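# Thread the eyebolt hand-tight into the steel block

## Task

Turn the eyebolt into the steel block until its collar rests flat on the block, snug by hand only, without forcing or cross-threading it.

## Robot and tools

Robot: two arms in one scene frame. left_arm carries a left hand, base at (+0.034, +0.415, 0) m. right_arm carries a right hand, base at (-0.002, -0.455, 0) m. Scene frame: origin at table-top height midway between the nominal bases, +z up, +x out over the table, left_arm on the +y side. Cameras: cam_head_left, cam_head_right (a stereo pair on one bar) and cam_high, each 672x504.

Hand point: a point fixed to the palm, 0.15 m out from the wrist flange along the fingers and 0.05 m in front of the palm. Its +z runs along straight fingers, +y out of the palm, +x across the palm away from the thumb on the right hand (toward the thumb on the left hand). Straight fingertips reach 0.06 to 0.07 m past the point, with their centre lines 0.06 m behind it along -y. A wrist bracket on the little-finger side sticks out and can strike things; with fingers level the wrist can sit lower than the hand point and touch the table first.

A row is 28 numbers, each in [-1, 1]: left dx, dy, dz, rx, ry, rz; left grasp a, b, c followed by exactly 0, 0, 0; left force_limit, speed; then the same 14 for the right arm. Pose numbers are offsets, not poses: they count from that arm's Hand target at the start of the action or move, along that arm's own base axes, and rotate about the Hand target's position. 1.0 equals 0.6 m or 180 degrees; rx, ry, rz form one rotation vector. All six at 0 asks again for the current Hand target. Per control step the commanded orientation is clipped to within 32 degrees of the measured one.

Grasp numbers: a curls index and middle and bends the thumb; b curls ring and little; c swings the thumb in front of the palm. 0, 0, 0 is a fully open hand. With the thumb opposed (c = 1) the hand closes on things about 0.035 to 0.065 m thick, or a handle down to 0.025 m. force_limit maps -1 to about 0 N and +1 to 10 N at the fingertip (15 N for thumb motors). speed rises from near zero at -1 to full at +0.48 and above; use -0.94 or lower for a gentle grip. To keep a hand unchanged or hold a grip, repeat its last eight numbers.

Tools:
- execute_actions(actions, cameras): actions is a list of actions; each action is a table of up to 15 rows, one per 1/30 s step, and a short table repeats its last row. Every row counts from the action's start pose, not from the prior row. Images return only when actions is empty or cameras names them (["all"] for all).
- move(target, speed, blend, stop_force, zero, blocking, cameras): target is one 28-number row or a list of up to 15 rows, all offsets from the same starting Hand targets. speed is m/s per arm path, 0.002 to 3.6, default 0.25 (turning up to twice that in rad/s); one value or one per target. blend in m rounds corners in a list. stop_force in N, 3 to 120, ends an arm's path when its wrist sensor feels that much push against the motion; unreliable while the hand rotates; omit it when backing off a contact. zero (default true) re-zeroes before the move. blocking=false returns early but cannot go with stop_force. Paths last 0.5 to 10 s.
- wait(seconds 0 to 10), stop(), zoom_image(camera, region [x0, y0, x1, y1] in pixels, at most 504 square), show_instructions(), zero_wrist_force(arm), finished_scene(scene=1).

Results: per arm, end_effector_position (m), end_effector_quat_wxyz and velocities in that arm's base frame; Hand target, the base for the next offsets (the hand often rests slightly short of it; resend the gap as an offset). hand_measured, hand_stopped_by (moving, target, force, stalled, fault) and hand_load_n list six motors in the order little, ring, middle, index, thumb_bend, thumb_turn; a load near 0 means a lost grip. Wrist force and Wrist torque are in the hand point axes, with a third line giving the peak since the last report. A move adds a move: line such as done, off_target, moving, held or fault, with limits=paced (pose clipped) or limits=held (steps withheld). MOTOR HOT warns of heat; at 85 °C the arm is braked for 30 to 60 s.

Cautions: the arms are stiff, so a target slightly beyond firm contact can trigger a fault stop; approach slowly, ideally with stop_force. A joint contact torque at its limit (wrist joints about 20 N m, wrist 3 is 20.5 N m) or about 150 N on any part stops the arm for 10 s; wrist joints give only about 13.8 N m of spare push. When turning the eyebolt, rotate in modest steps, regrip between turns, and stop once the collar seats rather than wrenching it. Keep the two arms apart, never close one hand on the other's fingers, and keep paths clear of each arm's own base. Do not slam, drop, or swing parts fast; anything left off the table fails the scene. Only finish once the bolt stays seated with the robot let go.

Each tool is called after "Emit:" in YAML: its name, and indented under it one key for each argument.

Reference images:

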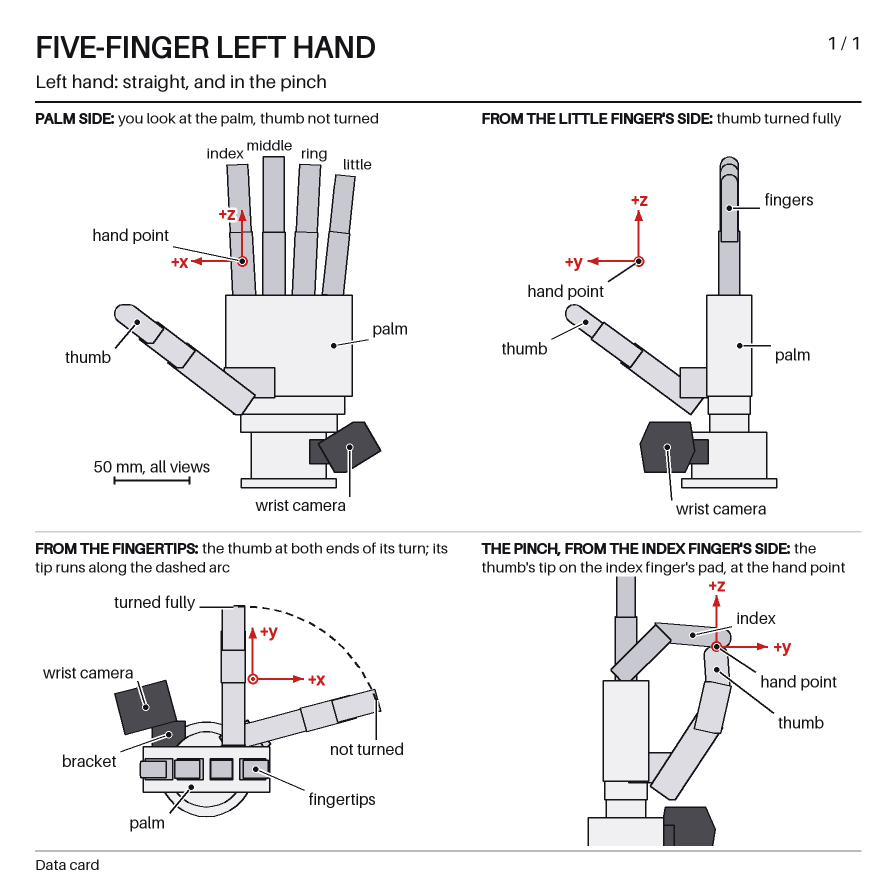

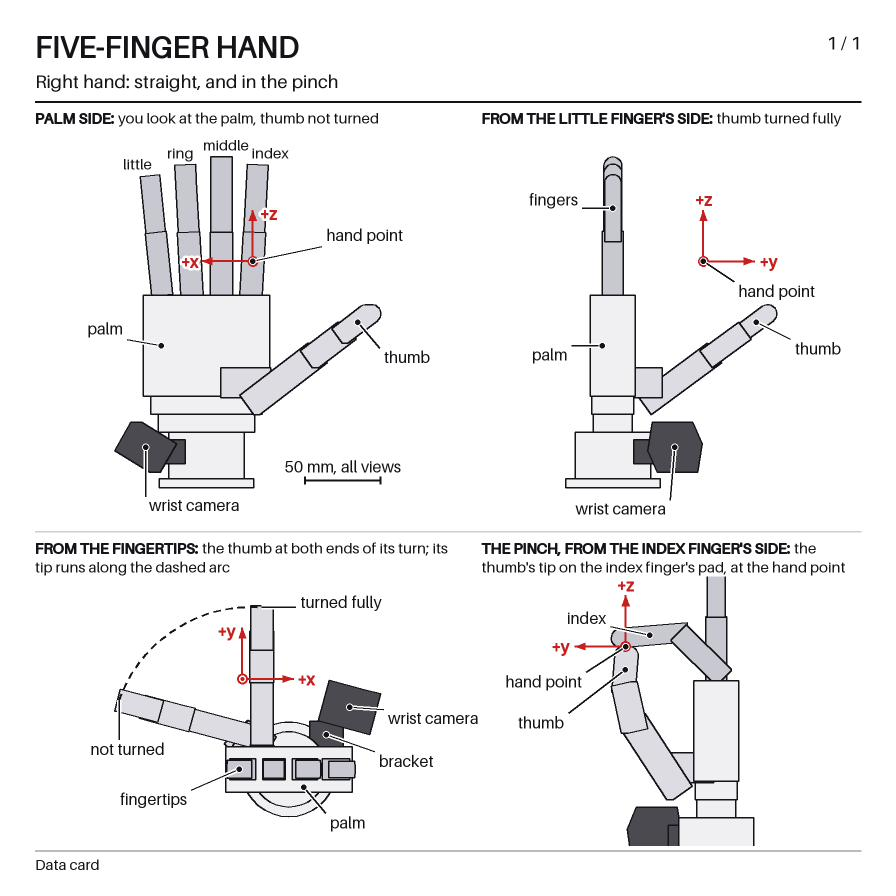

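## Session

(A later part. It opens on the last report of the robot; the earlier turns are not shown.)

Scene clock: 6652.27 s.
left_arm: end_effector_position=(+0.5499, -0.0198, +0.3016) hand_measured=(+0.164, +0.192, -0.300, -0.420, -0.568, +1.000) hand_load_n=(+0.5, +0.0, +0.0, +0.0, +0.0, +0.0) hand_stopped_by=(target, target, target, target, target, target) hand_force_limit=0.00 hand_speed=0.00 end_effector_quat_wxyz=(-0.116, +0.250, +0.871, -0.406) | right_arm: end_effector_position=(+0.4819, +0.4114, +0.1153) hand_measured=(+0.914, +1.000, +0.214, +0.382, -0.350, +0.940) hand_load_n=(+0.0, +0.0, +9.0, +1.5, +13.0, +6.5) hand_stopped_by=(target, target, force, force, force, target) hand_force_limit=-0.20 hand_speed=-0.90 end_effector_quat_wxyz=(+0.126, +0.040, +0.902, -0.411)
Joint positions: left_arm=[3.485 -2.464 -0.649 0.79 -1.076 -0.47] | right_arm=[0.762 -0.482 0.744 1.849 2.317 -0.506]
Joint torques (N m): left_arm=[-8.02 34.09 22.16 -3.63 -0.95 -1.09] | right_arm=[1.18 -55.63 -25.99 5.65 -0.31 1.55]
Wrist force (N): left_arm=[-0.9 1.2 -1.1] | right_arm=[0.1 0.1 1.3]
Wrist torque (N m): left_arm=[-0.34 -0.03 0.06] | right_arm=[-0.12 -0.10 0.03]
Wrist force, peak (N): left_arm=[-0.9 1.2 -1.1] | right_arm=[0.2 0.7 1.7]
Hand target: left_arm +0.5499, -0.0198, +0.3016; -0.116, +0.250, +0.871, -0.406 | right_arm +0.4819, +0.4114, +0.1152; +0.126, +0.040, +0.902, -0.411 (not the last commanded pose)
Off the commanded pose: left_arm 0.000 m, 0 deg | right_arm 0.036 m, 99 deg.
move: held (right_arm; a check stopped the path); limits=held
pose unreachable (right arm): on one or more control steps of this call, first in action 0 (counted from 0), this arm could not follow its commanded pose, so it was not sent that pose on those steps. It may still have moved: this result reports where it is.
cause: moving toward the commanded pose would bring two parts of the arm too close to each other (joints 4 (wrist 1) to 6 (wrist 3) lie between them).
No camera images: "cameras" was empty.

Emit:
move:
  target:
    - [0,0,0,0,0,0,0.35,0.6,1,0,0,0,0.0,0,0.0,0.0,-0.015,0,0,0,0.86,1,0.97,0,0,0,-0.2,-0.9]
    - [0,0,0,0,0,0,0.35,0.6,1,0,0,0,0.0,0,0.0077,0.0017,-0.015,0,0,0.1111,0.86,1,0.97,0,0,0,-0.2,-0.9]
    - [0,0,0,0,0,0,0.35,0.6,1,0,0,0,0.0,0,0.0144,0.006,-0.005,0,0,0.2222,0.86,1,0.97,0,0,0,-0.2,-0.9]
    - [0,0,0,0,0,0,0.35,0.6,1,0,0,0,0.0,0,0.0212,0.0243,0.035,0,0,0.5556,0.86,1,0.97,0,0,0,-0.2,-0.9]
  speed: 0.2
  cameras: []

Scene clock: 6666.57 s.
left_arm: end_effector_position=(+0.5499, -0.0198, +0.3016) hand_measured=(+0.164, +0.192, -0.300, -0.420, -0.568, +1.000) hand_load_n=(+0.0, +0.0, +0.0, -0.5, +0.0, +0.0) hand_stopped_by=(target, target, target, target, target, target) hand_force_limit=0.00 hand_speed=0.00 end_effector_quat_wxyz=(-0.116, +0.250, +0.871, -0.406) | right_arm: end_effector_position=(+0.4947, +0.4259, +0.1363) hand_measured=(+0.914, +1.000, +0.214, +0.382, -0.350, +0.940) hand_load_n=(+0.0, +0.0, +9.0, +1.5, +13.0, +6.5) hand_stopped_by=(target, target, force, force, force, target) hand_force_limit=-0.20 hand_speed=-0.90 end_effector_quat_wxyz=(-0.396, +0.665, -0.610, +0.168)
Joint positions: left_arm=[3.485 -2.464 -0.649 0.79 -1.076 -0.47] | right_arm=[0.427 -1.182 1.569 0.293 1.57 -2.801]
Joint torques (N m): left_arm=[-7.43 34.08 22.24 -3.77 -0.63 -1.1] | right_arm=[7.41 -21.99 -16.4 -0.11 -0.79 -1.68]
Wrist force (N): left_arm=[-0.7 1.1 -0.9] | right_arm=[0.1 -0.2 1.3]
Wrist torque (N m): left_arm=[-0.37 -0.05 0.07] | right_arm=[-0.15 -0.06 0.01]
Wrist force, peak (N): left_arm=[-0.9 1.6 -0.8] | right_arm=[0.8 -1.2 1.0]
Hand target: left_arm +0.5499, -0.0198, +0.3016; -0.116, +0.250, +0.871, -0.406 | right_arm +0.4946, +0.4259, +0.1362; -0.396, +0.665, -0.610, +0.168
Off the commanded pose: left_arm 0.000 m, 0 deg | right_arm 0.000 m, 0 deg.
move: done
No camera images: "cameras" was empty.

Emit:
wait:
  seconds: 0.5
  cameras: ["all"]

Emit:
zoom_image:
  camera: "cam_head_right"
  region: [356, 388, 396, 428]

Emit:
zoom_image:
  camera: "cam_head_left"
  region: [368, 388, 408, 428]

Emit:
zoom_image:
  camera: "cam_high"
  region: [324, 200, 364, 240]

Scene clock: 6675.43 s.
left_arm: end_effector_position=(+0.5499, -0.0198, +0.3016) hand_measured=(+0.164, +0.192, -0.300, -0.420, -0.568, +1.000) hand_load_n=(+0.0, +0.0, +0.0, +0.0, +0.0, +0.0) hand_stopped_by=(target, target, target, target, target, target) hand_force_limit=0.00 hand_speed=0.00 end_effector_quat_wxyz=(-0.116, +0.250, +0.871, -0.406) | right_arm: end_effector_position=(+0.4946, +0.4259, +0.1362) hand_measured=(+0.914, +1.000, +0.214, +0.382, -0.350, +0.940) hand_load_n=(+0.0, +0.0, +9.0, +1.5, +13.0, +6.0) hand_stopped_by=(target, target, force, force, force, target) hand_force_limit=-0.20 hand_speed=-0.90 end_effector_quat_wxyz=(-0.396, +0.665, -0.610, +0.168)
Joint positions: left_arm=[3.485 -2.464 -0.649 0.79 -1.076 -0.47] | right_arm=[0.427 -1.181 1.57 0.293 1.57 -2.801]
Joint torques (N m): left_arm=[-8.24 33.38 21.17 -3.61 -0.8 -1.28] | right_arm=[10.69 -21.86 -10.61 -2.55 0.62 -1.48]
Wrist force (N): left_arm=[-0.7 1.4 -0.8] | right_arm=[0.1 -0.2 1.5]
Wrist torque (N m): left_arm=[-0.34 -0.04 0.07] | right_arm=[-0.17 -0.08 0.01]
Wrist force, peak (N): left_arm=[-0.8 1.4 -1.0] | right_arm=[0.3 -0.3 1.6]
Hand target: left_arm +0.5499, -0.0198, +0.3016; -0.116, +0.250, +0.871, -0.406 | right_arm +0.4946, +0.4259, +0.1362; -0.396, +0.665, -0.610, +0.168
Off the commanded pose: left_arm 0.000 m, 0 deg | right_arm 0.000 m, 0 deg.
wait: 0.50 s; at rest from the start

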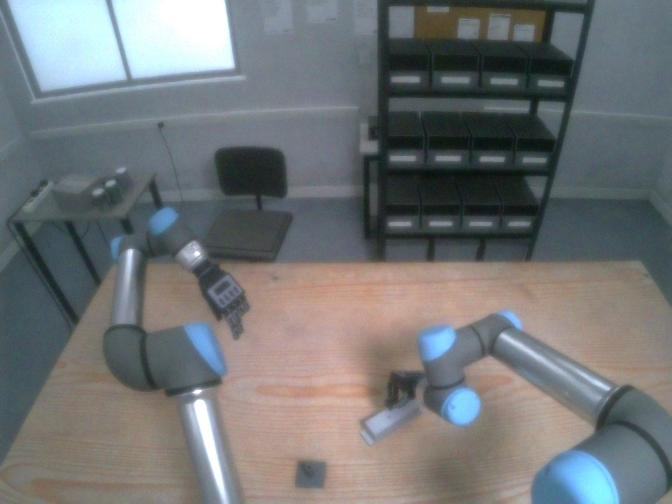

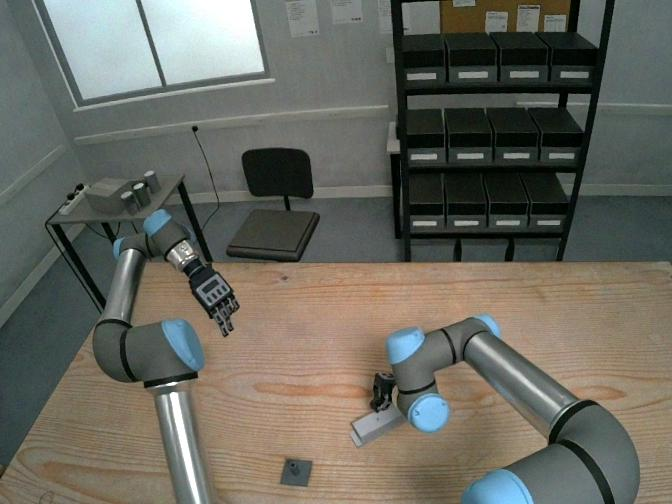

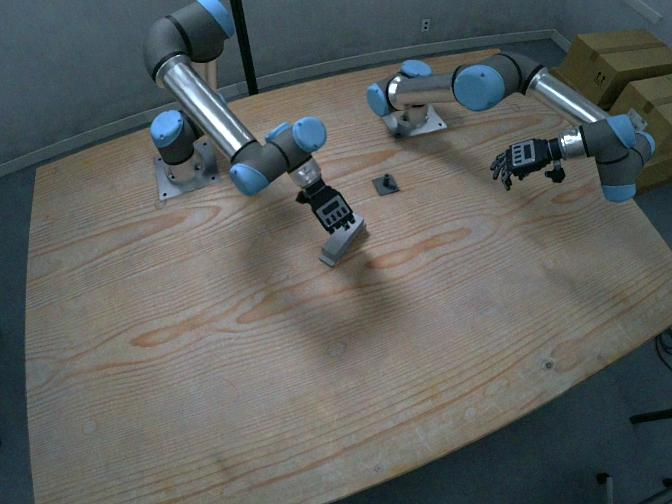

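Scaled by 12.600 from the camera's 672x504 image, which has a finer 960x720 frame.

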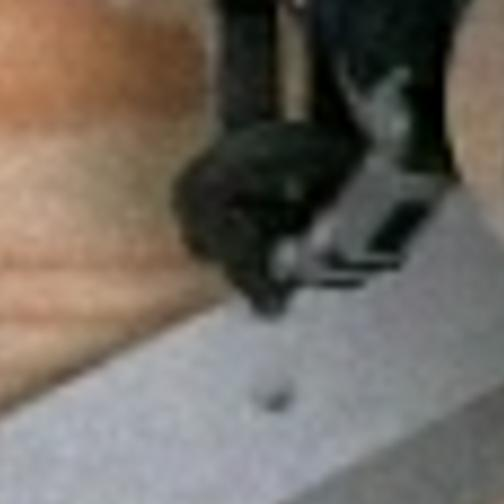

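Scaled by 12.600 from the camera's 672x504 image, which has a finer 960x720 frame.

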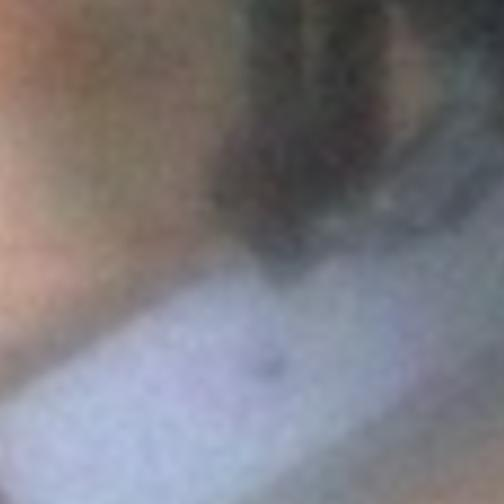

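Scaled by 12.600 from the camera's 672x504 image, which has a finer 960x720 frame.

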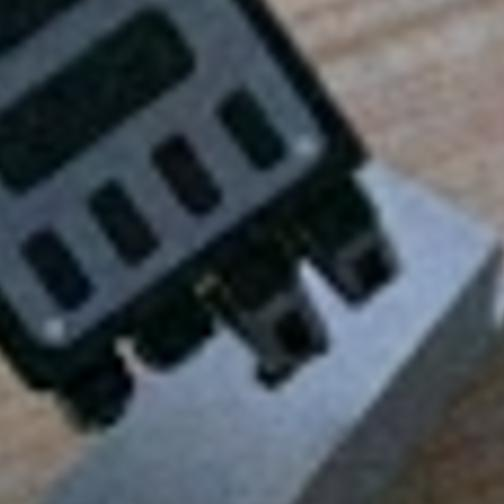

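Emit:
move:
  target: [0,0,0,0,0,0,0.35,0.6,1,0,0,0,0.0,0,0,0,0.1167,0,0,0,0.86,1,0.97,0,0,0,-0.2,-0.9]
  speed: 0.15
  cameras: ["cam_head_right","cam_head_left"]

Emit:
zoom_image:
  camera: "cam_head_right"
  region: [356, 374, 396, 414]

Scene clock: 6688.37 s.
left_arm: end_effector_position=(+0.5499, -0.0198, +0.3016) hand_measured=(+0.164, +0.192, -0.300, -0.420, -0.568, +1.000) hand_load_n=(+0.0, +0.0, +0.0, +0.0, +0.0, +0.0) hand_stopped_by=(target, target, target, target, target, target) hand_force_limit=0.00 hand_speed=0.00 end_effector_quat_wxyz=(-0.116, +0.250, +0.871, -0.406) | right_arm: end_effector_position=(+0.4946, +0.4260, +0.2063) hand_measured=(+0.914, +1.000, +0.214, +0.382, -0.350, +0.940) hand_load_n=(+0.0, +0.0, +9.0, +1.5, +13.0, +6.0) hand_stopped_by=(target, target, force, force, force, target) hand_force_limit=-0.20 hand_speed=-0.90 end_effector_quat_wxyz=(-0.396, +0.665, -0.610, +0.168)
Joint positions: left_arm=[3.485 -2.464 -0.649 0.79 -1.076 -0.47] | right_arm=[0.427 -1.231 1.452 0.46 1.57 -2.801]
Joint torques (N m): left_arm=[-8.64 33.55 22.78 -3.59 -1.07 -0.94] | right_arm=[0.43 -21.74 -22.19 1.28 0.63 -0.62]
Wrist force (N): left_arm=[-0.8 1.3 -0.9] | right_arm=[0.1 -0.1 1.3]
Wrist torque (N m): left_arm=[-0.34 -0.04 0.07] | right_arm=[-0.11 -0.05 0.03]
Wrist force, peak (N): left_arm=[-1.0 1.4 -1.0] | right_arm=[0.5 1.5 2.5]
Hand target: left_arm +0.5499, -0.0198, +0.3016; -0.116, +0.250, +0.871, -0.406 | right_arm +0.4946, +0.4259, +0.2062; -0.396, +0.665, -0.610, +0.168
Off the commanded pose: left_arm 0.000 m, 0 deg | right_arm 0.000 m, 0 deg.
move: done
Images, in order (width x height): cam_head_left 672x504, cam_head_right 672x504.

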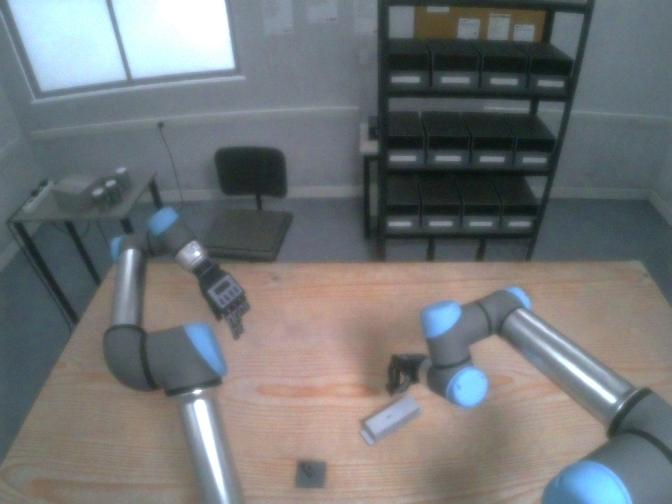

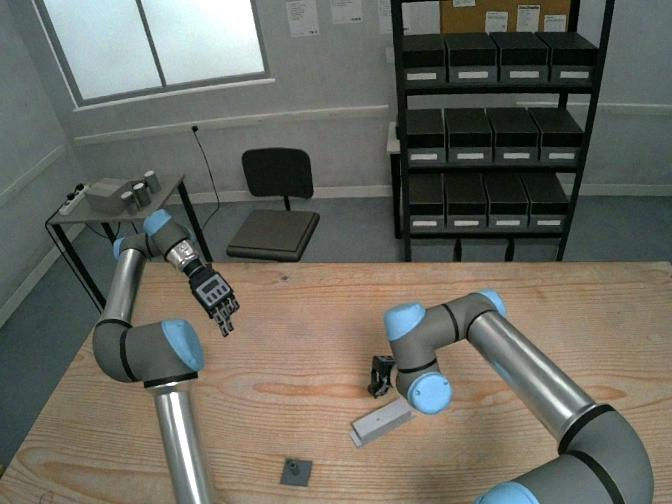

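Scaled by 12.600 from the camera's 672x504 image, which has a finer 960x720 frame.

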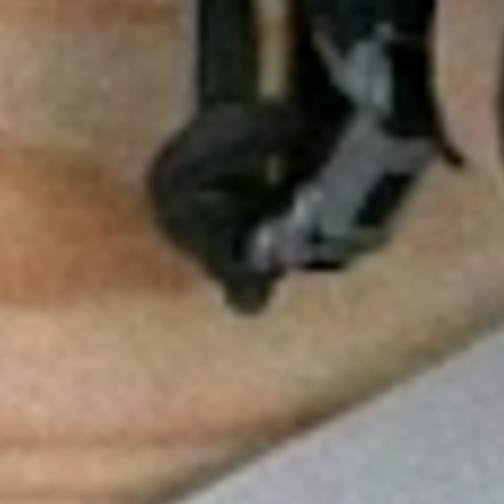

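Emit:
zoom_image:
  camera: "cam_head_right"
  region: [370, 10, 430, 70]

Emit:
zoom_image:
  camera: "cam_head_right"
  region: [370, 190, 430, 250]

Emit:
zoom_image:
  camera: "cam_head_right"
  region: [570, 20, 630, 80]

Emit:
zoom_image:
  camera: "cam_head_right"
  region: [540, 190, 600, 250]

Scaled by 8.400 from the camera's 672x504 image, which has a finer 960x720 frame.

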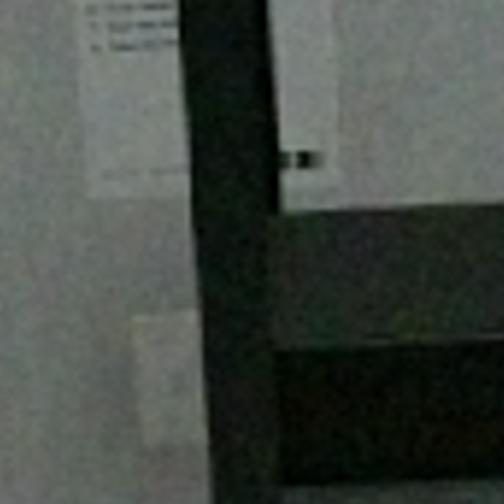

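Scaled by 8.400 from the camera's 672x504 image, which has a finer 960x720 frame.

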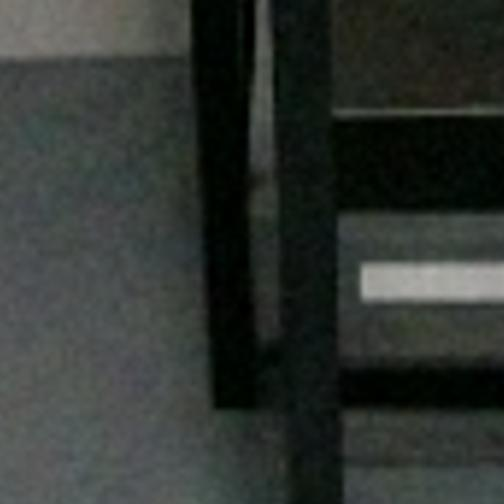

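Scaled by 8.400 from the camera's 672x504 image, which has a finer 960x720 frame.

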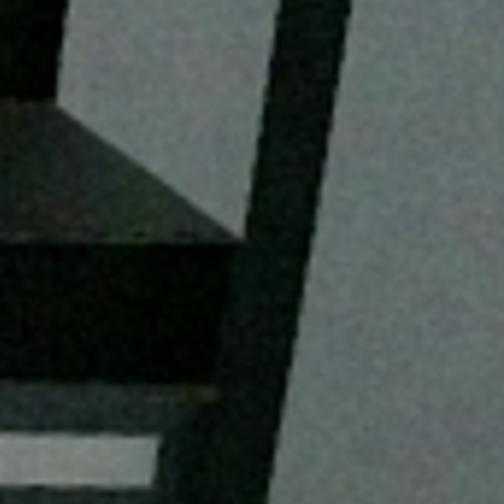

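Scaled by 8.400 from the camera's 672x504 image, which has a finer 960x720 frame.

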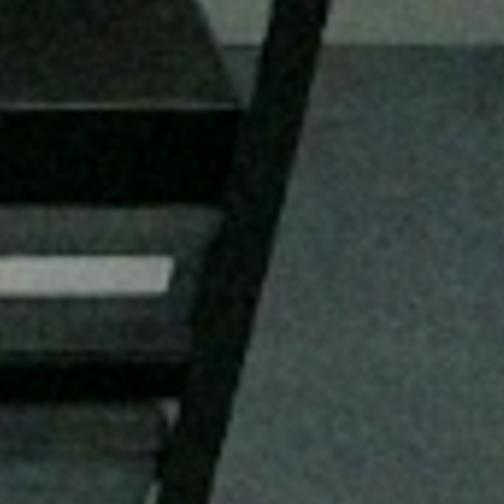

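Emit:
zoom_image:
  camera: "cam_head_right"
  region: [366, 380, 386, 400]

Scaled by 25.200 from the camera's 672x504 image, which has a finer 960x720 frame.

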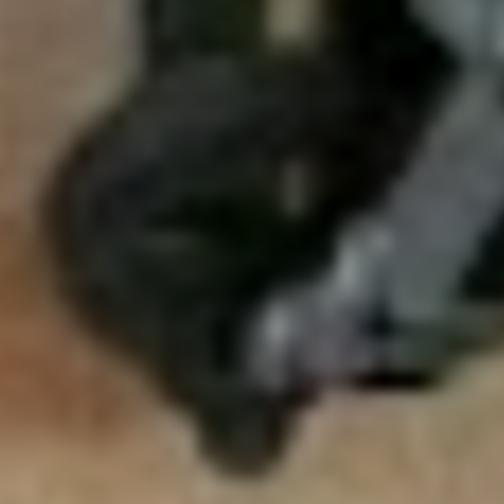

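Emit:
move:
  target:
    - [0,0,0,0,0,0,0.35,0.6,1,0,0,0,0.0,0,-0.0208,0.0142,-0.1,0,0,0.2956,0.86,1,0.97,0,0,0,-0.2,-0.9]
    - [0,0,0,0,0,0,0.35,0.6,1,0,0,0,0.0,0,-0.0417,0.0228,-0.15,0,0,0.5911,0.86,1,0.97,0,0,0,-0.2,-0.9]
  speed: 0.2
  cameras: []

Emit:
move:
  target:
    - [0,0,0,0,0,0,0.35,0.6,1,0,0,0,0.0,0,0.0092,-0.0095,0,0,0,0,0.86,1,0.97,0,0,0,-0.2,-0.9]
  speed: 0.02
  cameras: ["cam_head_right","cam_head_left","cam_high"]

Emit:
zoom_image:
  camera: "cam_head_right"
  region: [364, 390, 394, 420]

Emit:
zoom_image:
  camera: "cam_high"
  region: [324, 204, 364, 244]

Scene clock: 6823.30 s.
left_arm: end_effector_position=(+0.5499, -0.0198, +0.3016) hand_measured=(+0.164, +0.192, -0.300, -0.420, -0.568, +1.000) hand_load_n=(+0.0, +0.0, +0.0, +0.0, +0.0, +0.0) hand_stopped_by=(target, target, target, target, target, target) hand_force_limit=0.00 hand_speed=0.00 end_effector_quat_wxyz=(-0.116, +0.250, +0.871, -0.406) | right_arm: end_effector_position=(+0.4695, +0.4397, +0.1161) hand_measured=(+0.914, +1.000, +0.214, +0.382, -0.350, +0.940) hand_load_n=(+0.0, +0.0, +9.0, +1.5, +13.0, +6.0) hand_stopped_by=(target, target, force, force, force, target) hand_force_limit=-0.20 hand_speed=-0.90 end_effector_quat_wxyz=(-0.372, +0.887, +0.167, -0.217)
Joint positions: left_arm=[3.485 -2.464 -0.649 0.79 -1.076 -0.47] | right_arm=[0.324 -0.378 0.511 1.877 0.77 -4.95]
Joint torques (N m): left_arm=[-7.72 33.93 22.82 -3.63 -0.89 -1.3] | right_arm=[-11 -83.28 -16.89 2.42 -1.65 -1.61]
Wrist force (N): left_arm=[-0.8 1.3 -0.9] | right_arm=[0.5 -0.1 1.2]
Wrist torque (N m): left_arm=[-0.35 -0.04 0.07] | right_arm=[-0.13 -0.16 0.02]
Wrist force, peak (N): left_arm=[-0.9 1.4 -1.0] | right_arm=[0.5 -0.1 1.9]
Hand target: left_arm +0.5499, -0.0198, +0.3016; -0.116, +0.250, +0.871, -0.406 | right_arm +0.4696, +0.4396, +0.1162; -0.372, +0.887, +0.167, -0.217
Off the commanded pose: left_arm 0.000 m, 0 deg | right_arm 0.000 m, 0 deg.
move: done
No camera images: "cameras" was empty.

Scene clock: 6824.03 s.
left_arm: end_effector_position=(+0.5499, -0.0198, +0.3016) hand_measured=(+0.164, +0.192, -0.300, -0.420, -0.568, +1.000) hand_load_n=(+0.0, +0.0, +0.0, -0.5, +0.0, +0.0) hand_stopped_by=(target, target, target, target, target, target) hand_force_limit=0.00 hand_speed=0.00 end_effector_quat_wxyz=(-0.116, +0.250, +0.871, -0.406) | right_arm: end_effector_position=(+0.4752, +0.4338, +0.1162) hand_measured=(+0.914, +1.000, +0.214, +0.382, -0.350, +0.940) hand_load_n=(+0.0, +0.0, +9.0, +1.5, +13.0, +6.0) hand_stopped_by=(target, target, force, force, force, target) hand_force_limit=-0.20 hand_speed=-0.90 end_effector_quat_wxyz=(-0.372, +0.887, +0.167, -0.217)
Joint positions: left_arm=[3.485 -2.464 -0.649 0.79 -1.076 -0.47] | right_arm=[0.313 -0.369 0.496 1.893 0.774 -4.964]
Joint torques (N m): left_arm=[-8.82 33.97 22.74 -3.37 -0.91 -1.12] | right_arm=[7.71 -53.9 -10.76 2.01 -1.11 1.41]
Wrist force (N): left_arm=[-0.8 1.3 -1.0] | right_arm=[0.6 0.1 1.3]
Wrist torque (N m): left_arm=[-0.35 -0.04 0.07] | right_arm=[-0.09 -0.16 0.03]
Wrist force, peak (N): left_arm=[-0.9 1.4 -0.7] | right_arm=[0.5 -0.4 1.6]
Hand target: left_arm +0.5499, -0.0198, +0.3016; -0.116, +0.250, +0.871, -0.406 | right_arm +0.4751, +0.4339, +0.1162; -0.372, +0.887, +0.167, -0.217
Off the commanded pose: left_arm 0.000 m, 0 deg | right_arm 0.000 m, 0 deg.
move: done

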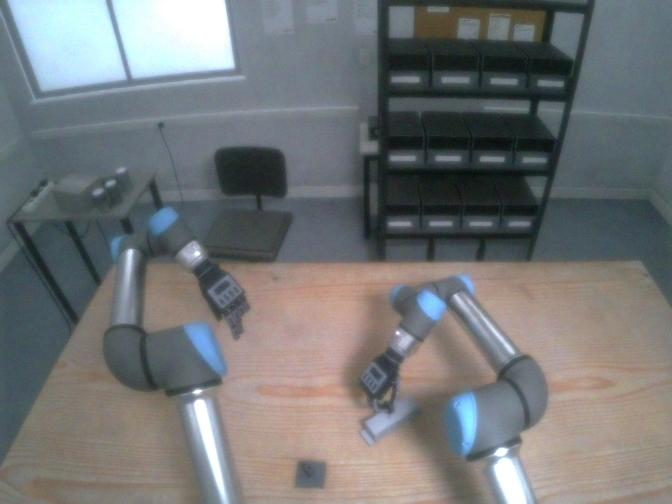

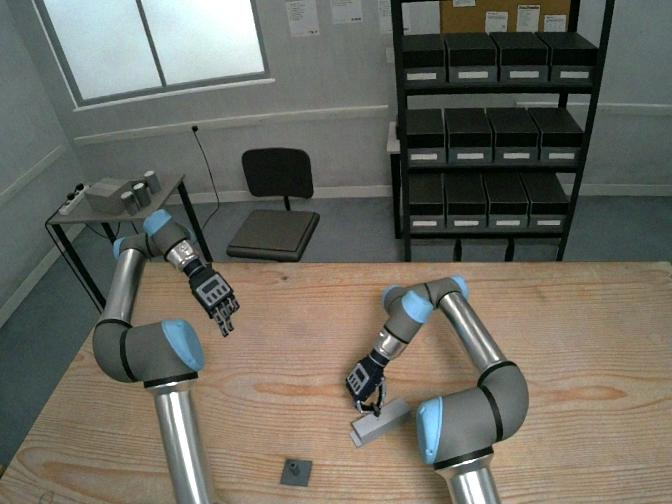

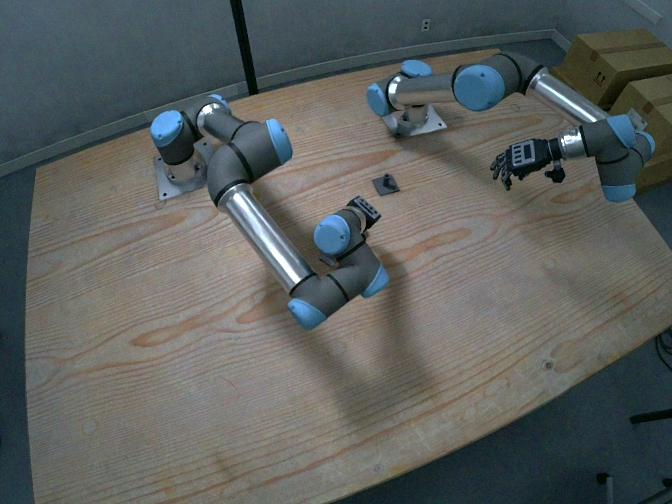

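Scaled by 16.800 from the camera's 672x504 image, which has a finer 960x720 frame.

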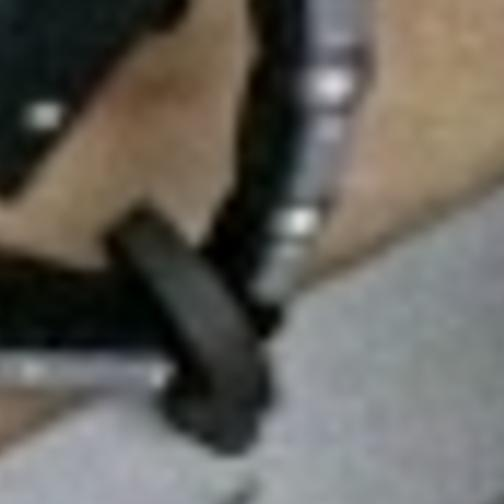

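Scaled by 12.600 from the camera's 672x504 image, which has a finer 960x720 frame.

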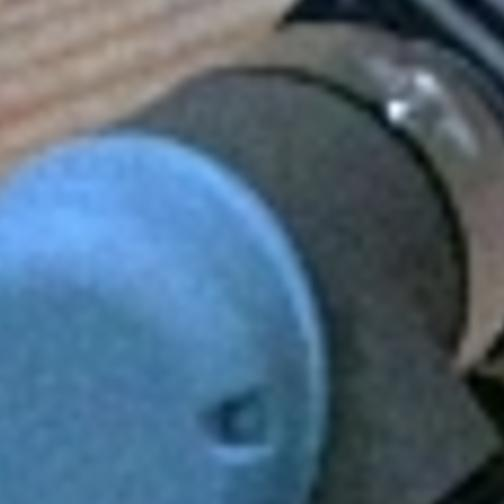

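Emit:
move:
  target:
    - [0,0,0,0,0,0,0.35,0.6,1,0,0,0,0.0,0,0,0.0108,0.0013,0.0211,0,0,0.86,1,0.97,0,0,0,-0.2,-0.9]
    - [0,0,0,0,0,0,0.35,0.6,1,0,0,0,0.0,0,0,-0.003,0.0013,0.0211,0,0,0.86,1,0.97,0,0,0,-0.2,-0.9]
  speed: 0.03
  cameras: ["cam_head_right","cam_head_left"]

Emit:
zoom_image:
  camera: "cam_head_right"
  region: [366, 398, 386, 418]

Emit:
zoom_image:
  camera: "cam_head_left"
  region: [376, 396, 396, 416]

Scene clock: 6859.73 s.
left_arm: end_effector_position=(+0.5499, -0.0198, +0.3016) hand_measured=(+0.164, +0.192, -0.300, -0.420, -0.568, +1.000) hand_load_n=(+0.0, +0.0, +0.0, +0.0, +0.0, +0.0) hand_stopped_by=(target, target, target, target, target, target) hand_force_limit=0.00 hand_speed=0.00 end_effector_quat_wxyz=(-0.116, +0.250, +0.871, -0.406) | right_arm: end_effector_position=(+0.4752, +0.4320, +0.1172) hand_measured=(+0.914, +1.000, +0.214, +0.382, -0.350, +0.940) hand_load_n=(+0.0, +0.0, +9.0, +1.5, +12.5, +6.0) hand_stopped_by=(target, target, force, force, force, target) hand_force_limit=-0.20 hand_speed=-0.90 end_effector_quat_wxyz=(-0.401, +0.874, +0.175, -0.211)
Joint positions: left_arm=[3.485 -2.464 -0.649 0.79 -1.076 -0.47] | right_arm=[0.294 -0.402 0.581 1.869 0.726 -5.031]
Joint torques (N m): left_arm=[-7.3 33.4 21.67 -3.6 -0.98 -1.28] | right_arm=[10.9 -42.1 -26.37 4.2 -1.98 1.6]
Wrist force (N): left_arm=[-0.6 1.4 -0.7] | right_arm=[0.5 0.0 1.0]
Wrist torque (N m): left_arm=[-0.33 -0.06 0.07] | right_arm=[-0.12 -0.13 0.01]
Wrist force, peak (N): left_arm=[-0.7 1.7 -0.9] | right_arm=[0.7 -0.3 1.4]
Hand target: left_arm +0.5499, -0.0198, +0.3016; -0.116, +0.250, +0.871, -0.406 | right_arm +0.4751, +0.4321, +0.1170; -0.401, +0.874, +0.175, -0.211
Off the commanded pose: left_arm 0.000 m, 0 deg | right_arm 0.000 m, 0 deg.
move: done
Images, in order (width x height): cam_head_left 672x504, cam_head_right 672x504.

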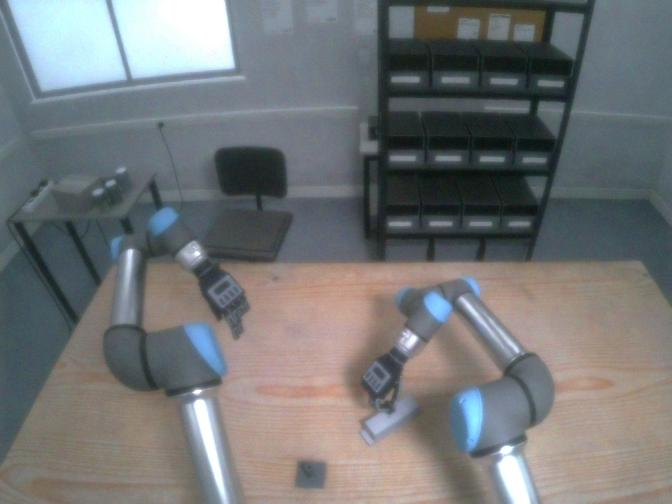

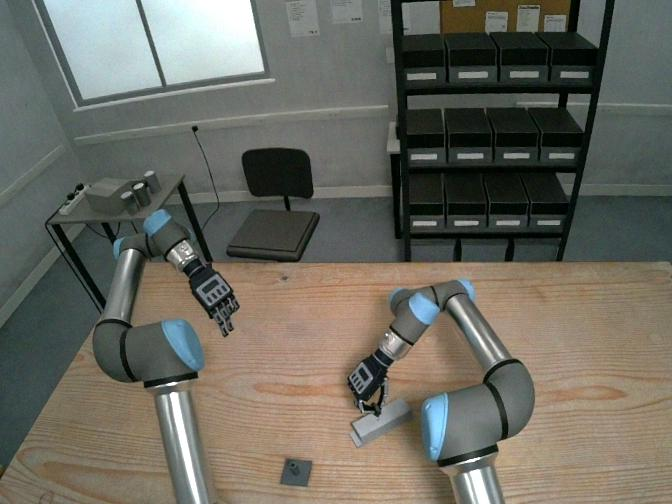

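Scaled by 25.200 from the camera's 672x504 image, which has a finer 960x720 frame.

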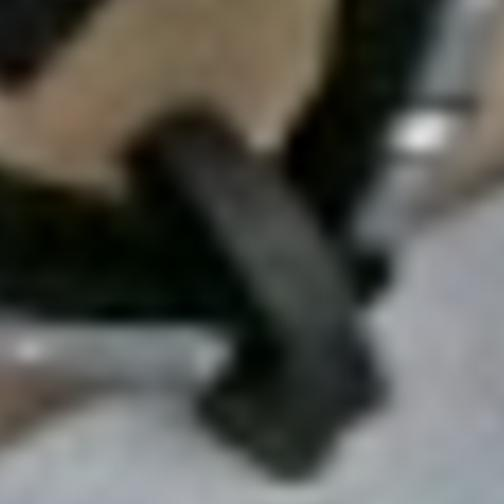

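Scaled by 25.200 from the camera's 672x504 image, which has a finer 960x720 frame.

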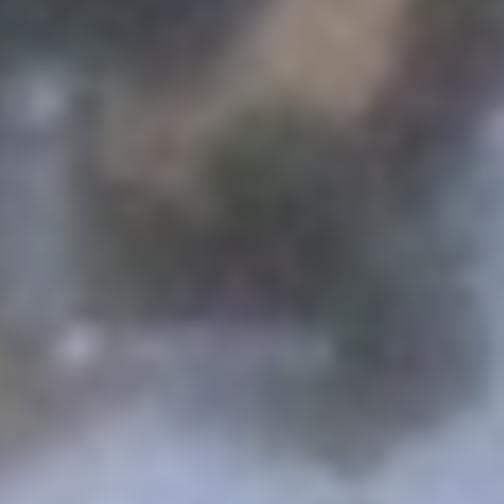

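Emit:
move:
  target:
    - [0,0,0,0,0,0,0.35,0.6,1,0,0,0,0.0,0,0,0,-0.023,0,0,0,0.86,1,0.97,0,0,0,-0.2,-0.9]
  speed: 0.05
  cameras: []

Emit:
move:
  target:
    - [0,0,0,0,0,0,0.35,0.6,1,0,0,0,0.0,0,0,0,-0.0167,0,0,0,0.86,1,0.97,0,0,0,-0.2,-0.9]
  speed: 0.01
  stop_force: 3.5
  zero: true
  cameras: []

Scene clock: 6893.83 s.
left_arm: end_effector_position=(+0.5499, -0.0198, +0.3016) hand_measured=(+0.164, +0.192, -0.300, -0.420, -0.568, +1.000) hand_load_n=(+0.0, +0.0, +0.0, +0.0, +0.0, +0.0) hand_stopped_by=(target, target, target, target, target, target) hand_force_limit=0.00 hand_speed=0.00 end_effector_quat_wxyz=(-0.116, +0.250, +0.871, -0.406) | right_arm: end_effector_position=(+0.4751, +0.4321, +0.1029) hand_measured=(+0.914, +1.000, +0.214, +0.382, -0.350, +0.940) hand_load_n=(+0.0, +0.0, +9.0, +1.5, +13.0, +6.0) hand_stopped_by=(target, target, force, force, force, target) hand_force_limit=-0.20 hand_speed=-0.90 end_effector_quat_wxyz=(-0.401, +0.874, +0.175, -0.211)
Joint positions: left_arm=[3.485 -2.464 -0.649 0.79 -1.076 -0.47] | right_arm=[0.294 -0.39 0.595 1.844 0.726 -5.031]
Joint torques (N m): left_arm=[-8.2 32.96 21.68 -3.53 -0.74 -1.12] | right_arm=[10.3 -66.86 -23.1 5.52 -1.6 0.64]
Wrist force (N): left_arm=[-0.8 1.3 -0.8] | right_arm=[0.7 -0.1 0.8]
Wrist torque (N m): left_arm=[-0.35 -0.04 0.07] | right_arm=[-0.11 -0.17 0.03]
Wrist force, peak (N): left_arm=[-0.7 1.6 -0.9] | right_arm=[0.7 0.3 1.3]
Hand target: left_arm +0.5499, -0.0198, +0.3016; -0.116, +0.250, +0.871, -0.406 | right_arm +0.4751, +0.4321, +0.1032; -0.401, +0.874, +0.175, -0.211
Off the commanded pose: left_arm 0.000 m, 0 deg | right_arm 0.000 m, 0 deg.
move: done
No camera images: "cameras" was empty.

Scene clock: 6895.60 s.
left_arm: end_effector_position=(+0.5499, -0.0198, +0.3016) hand_measured=(+0.164, +0.192, -0.300, -0.420, -0.568, +1.000) hand_load_n=(+0.0, +0.0, +0.0, +0.0, +0.0, +0.0) hand_stopped_by=(target, target, target, target, target, target) hand_force_limit=0.00 hand_speed=0.00 end_effector_quat_wxyz=(-0.116, +0.250, +0.871, -0.406) | right_arm: end_effector_position=(+0.4751, +0.4321, +0.0981) hand_measured=(+0.914, +1.000, +0.214, +0.382, -0.350, +0.940) hand_load_n=(+0.0, +0.0, +8.5, +1.0, +12.5, +6.5) hand_stopped_by=(target, target, force, force, force, target) hand_force_limit=-0.20 hand_speed=-0.90 end_effector_quat_wxyz=(-0.401, +0.874, +0.175, -0.211)
Joint positions: left_arm=[3.485 -2.464 -0.649 0.79 -1.076 -0.47] | right_arm=[0.294 -0.386 0.599 1.836 0.726 -5.031]
Joint torques (N m): left_arm=[-8.37 34.79 22.17 -3.63 -0.66 -1.21] | right_arm=[9.05 -80.8 -25.43 4.76 -1.16 0.36]
Wrist force (N): left_arm=[-0.8 1.5 -0.6] | right_arm=[0.6 -3.0 -1.3]
Wrist torque (N m): left_arm=[-0.32 -0.03 0.06] | right_arm=[-0.20 -0.16 0.01]
Wrist force, peak (N): left_arm=[-0.9 1.5 -0.7] | right_arm=[0.6 -6.8 -4.1]
Hand target: left_arm +0.5499, -0.0198, +0.3016; -0.116, +0.250, +0.871, -0.406 | right_arm +0.4751, +0.4321, +0.0981; -0.401, +0.874, +0.175, -0.211 (not the last commanded pose)
Off the commanded pose: left_arm 0.000 m, 0 deg | right_arm 0.005 m, 0 deg.
move: contact (right_arm)
No camera images: "cameras" was empty.

Emit:
move:
  target:
    - [0,0,0,0,0,0,0.35,0.6,1,0,0,0,0.0,0,0,0,0.0042,0,0,0,0.86,1,0.97,0,0,0,-0.2,-0.9]
    - [0,0,0,0,0,0,0.35,0.6,1,0,0,0,0.0,0,0.0014,0.0009,0.0042,0,0,0,0.86,1,0.97,0,0,0,-0.2,-0.9]
    - [0,0,0,0,0,0,0.35,0.6,1,0,0,0,0.0,0,0.0014,0.0009,-0.008,0,0,0,0.86,1,0.97,0,0,0,-0.2,-0.9]
  speed: 0.01
  stop_force: 3.5
  zero: false
  cameras: []

Emit:
move:
  target:
    - [0,0,0,0,0,0,0.35,0.6,1,0,0,0,0.0,0,0,0,0.0042,0,0,0,0.86,1,0.97,0,0,0,-0.2,-0.9]
    - [0,0,0,0,0,0,0.35,0.6,1,0,0,0,0.0,0,-0.0028,-0.0018,0.0042,0,0,0,0.86,1,0.97,0,0,0,-0.2,-0.9]
    - [0,0,0,0,0,0,0.35,0.6,1,0,0,0,0.0,0,-0.0028,-0.0018,-0.008,0,0,0,0.86,1,0.97,0,0,0,-0.2,-0.9]
  speed: 0.01
  stop_force: 3.5
  zero: false
  cameras: []

Scene clock: 6917.87 s.
left_arm: end_effector_position=(+0.5499, -0.0198, +0.3016) hand_measured=(+0.164, +0.192, -0.300, -0.420, -0.568, +1.000) hand_load_n=(+0.0, +0.0, +0.0, +0.0, +0.0, +0.0) hand_stopped_by=(target, target, target, target, target, target) hand_force_limit=0.00 hand_speed=0.00 end_effector_quat_wxyz=(-0.116, +0.250, +0.871, -0.406) | right_arm: end_effector_position=(+0.4759, +0.4327, +0.0979) hand_measured=(+0.914, +1.000, +0.214, +0.382, -0.350, +0.940) hand_load_n=(-0.5, +0.0, +9.0, +1.0, +12.5, +6.0) hand_stopped_by=(target, target, force, force, force, target) hand_force_limit=-0.20 hand_speed=-0.90 end_effector_quat_wxyz=(-0.401, +0.874, +0.175, -0.211)
Joint positions: left_arm=[3.485 -2.464 -0.649 0.79 -1.076 -0.47] | right_arm=[0.294 -0.381 0.59 1.839 0.726 -5.03]
Joint torques (N m): left_arm=[-8.07 34.02 21.57 -3.62 -0.93 -1.21] | right_arm=[8 -80.41 -25.94 4.88 0.54 0.31]
Wrist force (N): left_arm=[-0.9 1.4 -0.7] | right_arm=[0.9 -2.8 -0.8]
Wrist torque (N m): left_arm=[-0.34 -0.03 0.06] | right_arm=[-0.18 -0.13 -0.01]
Wrist force, peak (N): left_arm=[-0.9 1.4 -0.8] | right_arm=[1.2 -7.5 -3.5]
Hand target: left_arm +0.5499, -0.0198, +0.3016; -0.116, +0.250, +0.871, -0.406 | right_arm +0.4759, +0.4327, +0.0979; -0.401, +0.874, +0.175, -0.211 (not the last commanded pose)
Off the commanded pose: left_arm 0.000 m, 0 deg | right_arm 0.005 m, 0 deg.
move: contact (right_arm); path passed 2 of 3 targets
No camera images: "cameras" was empty.

Scene clock: 6919.73 s.
left_arm: end_effector_position=(+0.5499, -0.0198, +0.3016) hand_measured=(+0.164, +0.192, -0.300, -0.420, -0.568, +1.000) hand_load_n=(+0.0, +0.0, +0.0, +0.0, +0.0, +0.0) hand_stopped_by=(target, target, target, target, target, target) hand_force_limit=0.00 hand_speed=0.00 end_effector_quat_wxyz=(-0.116, +0.250, +0.871, -0.406) | right_arm: end_effector_position=(+0.4743, +0.4316, +0.0982) hand_measured=(+0.914, +1.000, +0.214, +0.382, -0.350, +0.940) hand_load_n=(+0.0, +0.0, +8.5, +1.0, +12.5, +6.0) hand_stopped_by=(target, target, force, force, force, target) hand_force_limit=-0.20 hand_speed=-0.90 end_effector_quat_wxyz=(-0.401, +0.874, +0.175, -0.211)
Joint positions: left_arm=[3.485 -2.464 -0.649 0.79 -1.076 -0.47] | right_arm=[0.293 -0.39 0.607 1.831 0.726 -5.031]
Joint torques (N m): left_arm=[-8.71 33.41 21.12 -3.57 -0.84 -1.07] | right_arm=[-5.14 -80.48 -25.84 5.07 -0.9 -0.43]
Wrist force (N): left_arm=[-0.9 1.2 -0.6] | right_arm=[0.7 -2.8 -1.3]
Wrist torque (N m): left_arm=[-0.38 -0.01 0.06] | right_arm=[-0.21 -0.12 -0.01]
Wrist force, peak (N): left_arm=[-0.9 1.4 -0.9] | right_arm=[0.5 -7.5 -4.7]
Hand target: left_arm +0.5499, -0.0198, +0.3016; -0.116, +0.250, +0.871, -0.406 | right_arm +0.4743, +0.4316, +0.0982; -0.401, +0.874, +0.175, -0.211 (not the last commanded pose)
Off the commanded pose: left_arm 0.000 m, 0 deg | right_arm 0.005 m, 0 deg.
move: contact (right_arm); path passed 2 of 3 targets
No camera images: "cameras" was empty.

Emit:
move:
  target:
    - [0,0,0,0,0,0,0.35,0.6,1,0,0,0,0.0,0,0,0,0.0042,0,0,0,0.86,1,0.97,0,0,0,-0.2,-0.9]
    - [0,0,0,0,0,0,0.35,0.6,1,0,0,0,0.0,0,0.0042,0.0028,0.0042,0,0,0,0.86,1,0.97,0,0,0,-0.2,-0.9]
    - [0,0,0,0,0,0,0.35,0.6,1,0,0,0,0.0,0,0.0042,0.0028,-0.008,0,0,0,0.86,1,0.97,0,0,0,-0.2,-0.9]
  speed: 0.01
  stop_force: 3.5
  zero: false
  cameras: []

Emit:
move:
  target:
    - [0,0,0,0,0,0,0.35,0.6,1,0,0,0,0.0,0,0,0,0.0042,0,0,0,0.86,1,0.97,0,0,0,-0.2,-0.9]
    - [0,0,0,0,0,0,0.35,0.6,1,0,0,0,0.0,0,0.0014,0.0009,0.0042,0,0,0,0.86,1,0.97,0,0,0,-0.2,-0.9]
    - [0,0,0,0,0,0,0.35,0.6,1,0,0,0,0.0,0,0.0014,0.0009,-0.008,0,0,0,0.86,1,0.97,0,0,0,-0.2,-0.9]
  speed: 0.01
  stop_force: 3.5
  zero: false
  cameras: []

Emit:
move:
  target:
    - [0,0,0,0,0,0,0.35,0.6,1,0,0,0,0.0,0,0,0,0.0042,0,0,0,0.86,1,0.97,0,0,0,-0.2,-0.9]
    - [0,0,0,0,0,0,0.35,0.6,1,0,0,0,0.0,0,0.0014,0.0009,0.0042,0,0,0,0.86,1,0.97,0,0,0,-0.2,-0.9]
    - [0,0,0,0,0,0,0.35,0.6,1,0,0,0,0.0,0,0.0014,0.0009,-0.008,0,0,0,0.86,1,0.97,0,0,0,-0.2,-0.9]
  speed: 0.01
  stop_force: 3.5
  zero: false
  cameras: []

Scene clock: 6939.47 s.
left_arm: end_effector_position=(+0.5499, -0.0198, +0.3016) hand_measured=(+0.164, +0.192, -0.300, -0.420, -0.568, +1.000) hand_load_n=(+0.0, +0.0, +0.0, +0.0, +0.0, +0.0) hand_stopped_by=(target, target, target, target, target, target) hand_force_limit=0.00 hand_speed=0.00 end_effector_quat_wxyz=(-0.116, +0.250, +0.871, -0.406) | right_arm: end_effector_position=(+0.4768, +0.4333, +0.0974) hand_measured=(+0.914, +1.000, +0.214, +0.382, -0.350, +0.940) hand_load_n=(+0.0, +0.0, +9.0, +1.0, +12.5, +6.5) hand_stopped_by=(target, target, force, force, force, target) hand_force_limit=-0.20 hand_speed=-0.90 end_effector_quat_wxyz=(-0.401, +0.874, +0.175, -0.211)
Joint positions: left_arm=[3.485 -2.464 -0.649 0.79 -1.076 -0.47] | right_arm=[0.295 -0.377 0.582 1.842 0.726 -5.03]
Joint torques (N m): left_arm=[-8.86 33.83 21.87 -3.6 -1 -1.16] | right_arm=[6.72 -81.03 -25.7 4.69 0.45 -0.61]
Wrist force (N): left_arm=[-0.8 1.4 -0.7] | right_arm=[0.6 -3.7 0.0]
Wrist torque (N m): left_arm=[-0.33 -0.03 0.06] | right_arm=[-0.20 -0.15 -0.01]
Wrist force, peak (N): left_arm=[-1.0 1.5 -0.8] | right_arm=[0.2 -9.0 -2.0]
Hand target: left_arm +0.5499, -0.0198, +0.3016; -0.116, +0.250, +0.871, -0.406 | right_arm +0.4768, +0.4333, +0.0974; -0.401, +0.874, +0.175, -0.211 (not the last commanded pose)
Off the commanded pose: left_arm 0.000 m, 0 deg | right_arm 0.004 m, 0 deg.
move: contact (right_arm); path passed 2 of 3 targets
No camera images: "cameras" was empty.

Scene clock: 6941.23 s.
left_arm: end_effector_position=(+0.5499, -0.0198, +0.3016) hand_measured=(+0.164, +0.192, -0.300, -0.420, -0.568, +1.000) hand_load_n=(+0.0, +0.0, +0.0, +0.0, +0.0, +0.0) hand_stopped_by=(target, target, target, target, target, target) hand_force_limit=0.00 hand_speed=0.00 end_effector_quat_wxyz=(-0.116, +0.250, +0.871, -0.406) | right_arm: end_effector_position=(+0.4777, +0.4339, +0.0981) hand_measured=(+0.914, +1.000, +0.214, +0.382, -0.350, +0.940) hand_load_n=(+0.0, +0.0, +8.5, +1.0, +12.5, +6.0) hand_stopped_by=(target, target, force, force, force, target) hand_force_limit=-0.20 hand_speed=-0.90 end_effector_quat_wxyz=(-0.401, +0.874, +0.175, -0.211)
Joint positions: left_arm=[3.485 -2.464 -0.649 0.79 -1.076 -0.47] | right_arm=[0.295 -0.373 0.572 1.848 0.726 -5.029]
Joint torques (N m): left_arm=[-7.86 33.06 20.89 -3.47 -1.01 -1.22] | right_arm=[8.54 -80.94 -25.87 4.93 0.41 0.7]
Wrist force (N): left_arm=[-0.8 1.3 -0.8] | right_arm=[0.2 -2.5 -0.8]
Wrist torque (N m): left_arm=[-0.35 -0.03 0.07] | right_arm=[-0.18 -0.12 0.00]
Wrist force, peak (N): left_arm=[-1.0 1.4 -0.9] | right_arm=[-0.7 -7.9 -3.8]
Hand target: left_arm +0.5499, -0.0198, +0.3016; -0.116, +0.250, +0.871, -0.406 | right_arm +0.4777, +0.4339, +0.0981; -0.401, +0.874, +0.175, -0.211 (not the last commanded pose)
Off the commanded pose: left_arm 0.000 m, 0 deg | right_arm 0.006 m, 0 deg.
move: contact (right_arm); path passed 2 of 3 targets
No camera images: "cameras" was empty.

Scene clock: 6943.07 s.
left_arm: end_effector_position=(+0.5499, -0.0198, +0.3016) hand_measured=(+0.164, +0.192, -0.300, -0.420, -0.568, +1.000) hand_load_n=(+0.0, +0.0, +0.0, +0.0, +0.0, +0.0) hand_stopped_by=(target, target, target, target, target, target) hand_force_limit=0.00 hand_speed=0.00 end_effector_quat_wxyz=(-0.116, +0.250, +0.871, -0.406) | right_arm: end_effector_position=(+0.4785, +0.4344, +0.0981) hand_measured=(+0.914, +1.000, +0.214, +0.382, -0.350, +0.940) hand_load_n=(+0.0, +0.5, +9.0, +1.5, +12.0, +6.5) hand_stopped_by=(target, target, force, force, force, target) hand_force_limit=-0.20 hand_speed=-0.90 end_effector_quat_wxyz=(-0.401, +0.874, +0.175, -0.211)
Joint positions: left_arm=[3.485 -2.464 -0.649 0.79 -1.076 -0.47] | right_arm=[0.296 -0.368 0.563 1.852 0.726 -5.029]
Joint torques (N m): left_arm=[-7.66 34.78 21.15 -3.58 -0.7 -1.62] | right_arm=[7.57 -81.34 -25.28 4.78 0.29 -0.11]
Wrist force (N): left_arm=[-0.8 1.1 -0.6] | right_arm=[0.3 -2.8 -0.8]
Wrist torque (N m): left_arm=[-0.38 -0.03 0.07] | right_arm=[-0.19 -0.13 0.00]
Wrist force, peak (N): left_arm=[-0.8 1.5 -0.8] | right_arm=[-0.2 -7.3 -3.6]
Hand target: left_arm +0.5499, -0.0198, +0.3016; -0.116, +0.250, +0.871, -0.406 | right_arm +0.4785, +0.4344, +0.0981; -0.401, +0.874, +0.175, -0.211 (not the last commanded pose)
Off the commanded pose: left_arm 0.000 m, 0 deg | right_arm 0.005 m, 0 deg.
move: contact (right_arm); path passed 2 of 3 targets
No camera images: "cameras" was empty.


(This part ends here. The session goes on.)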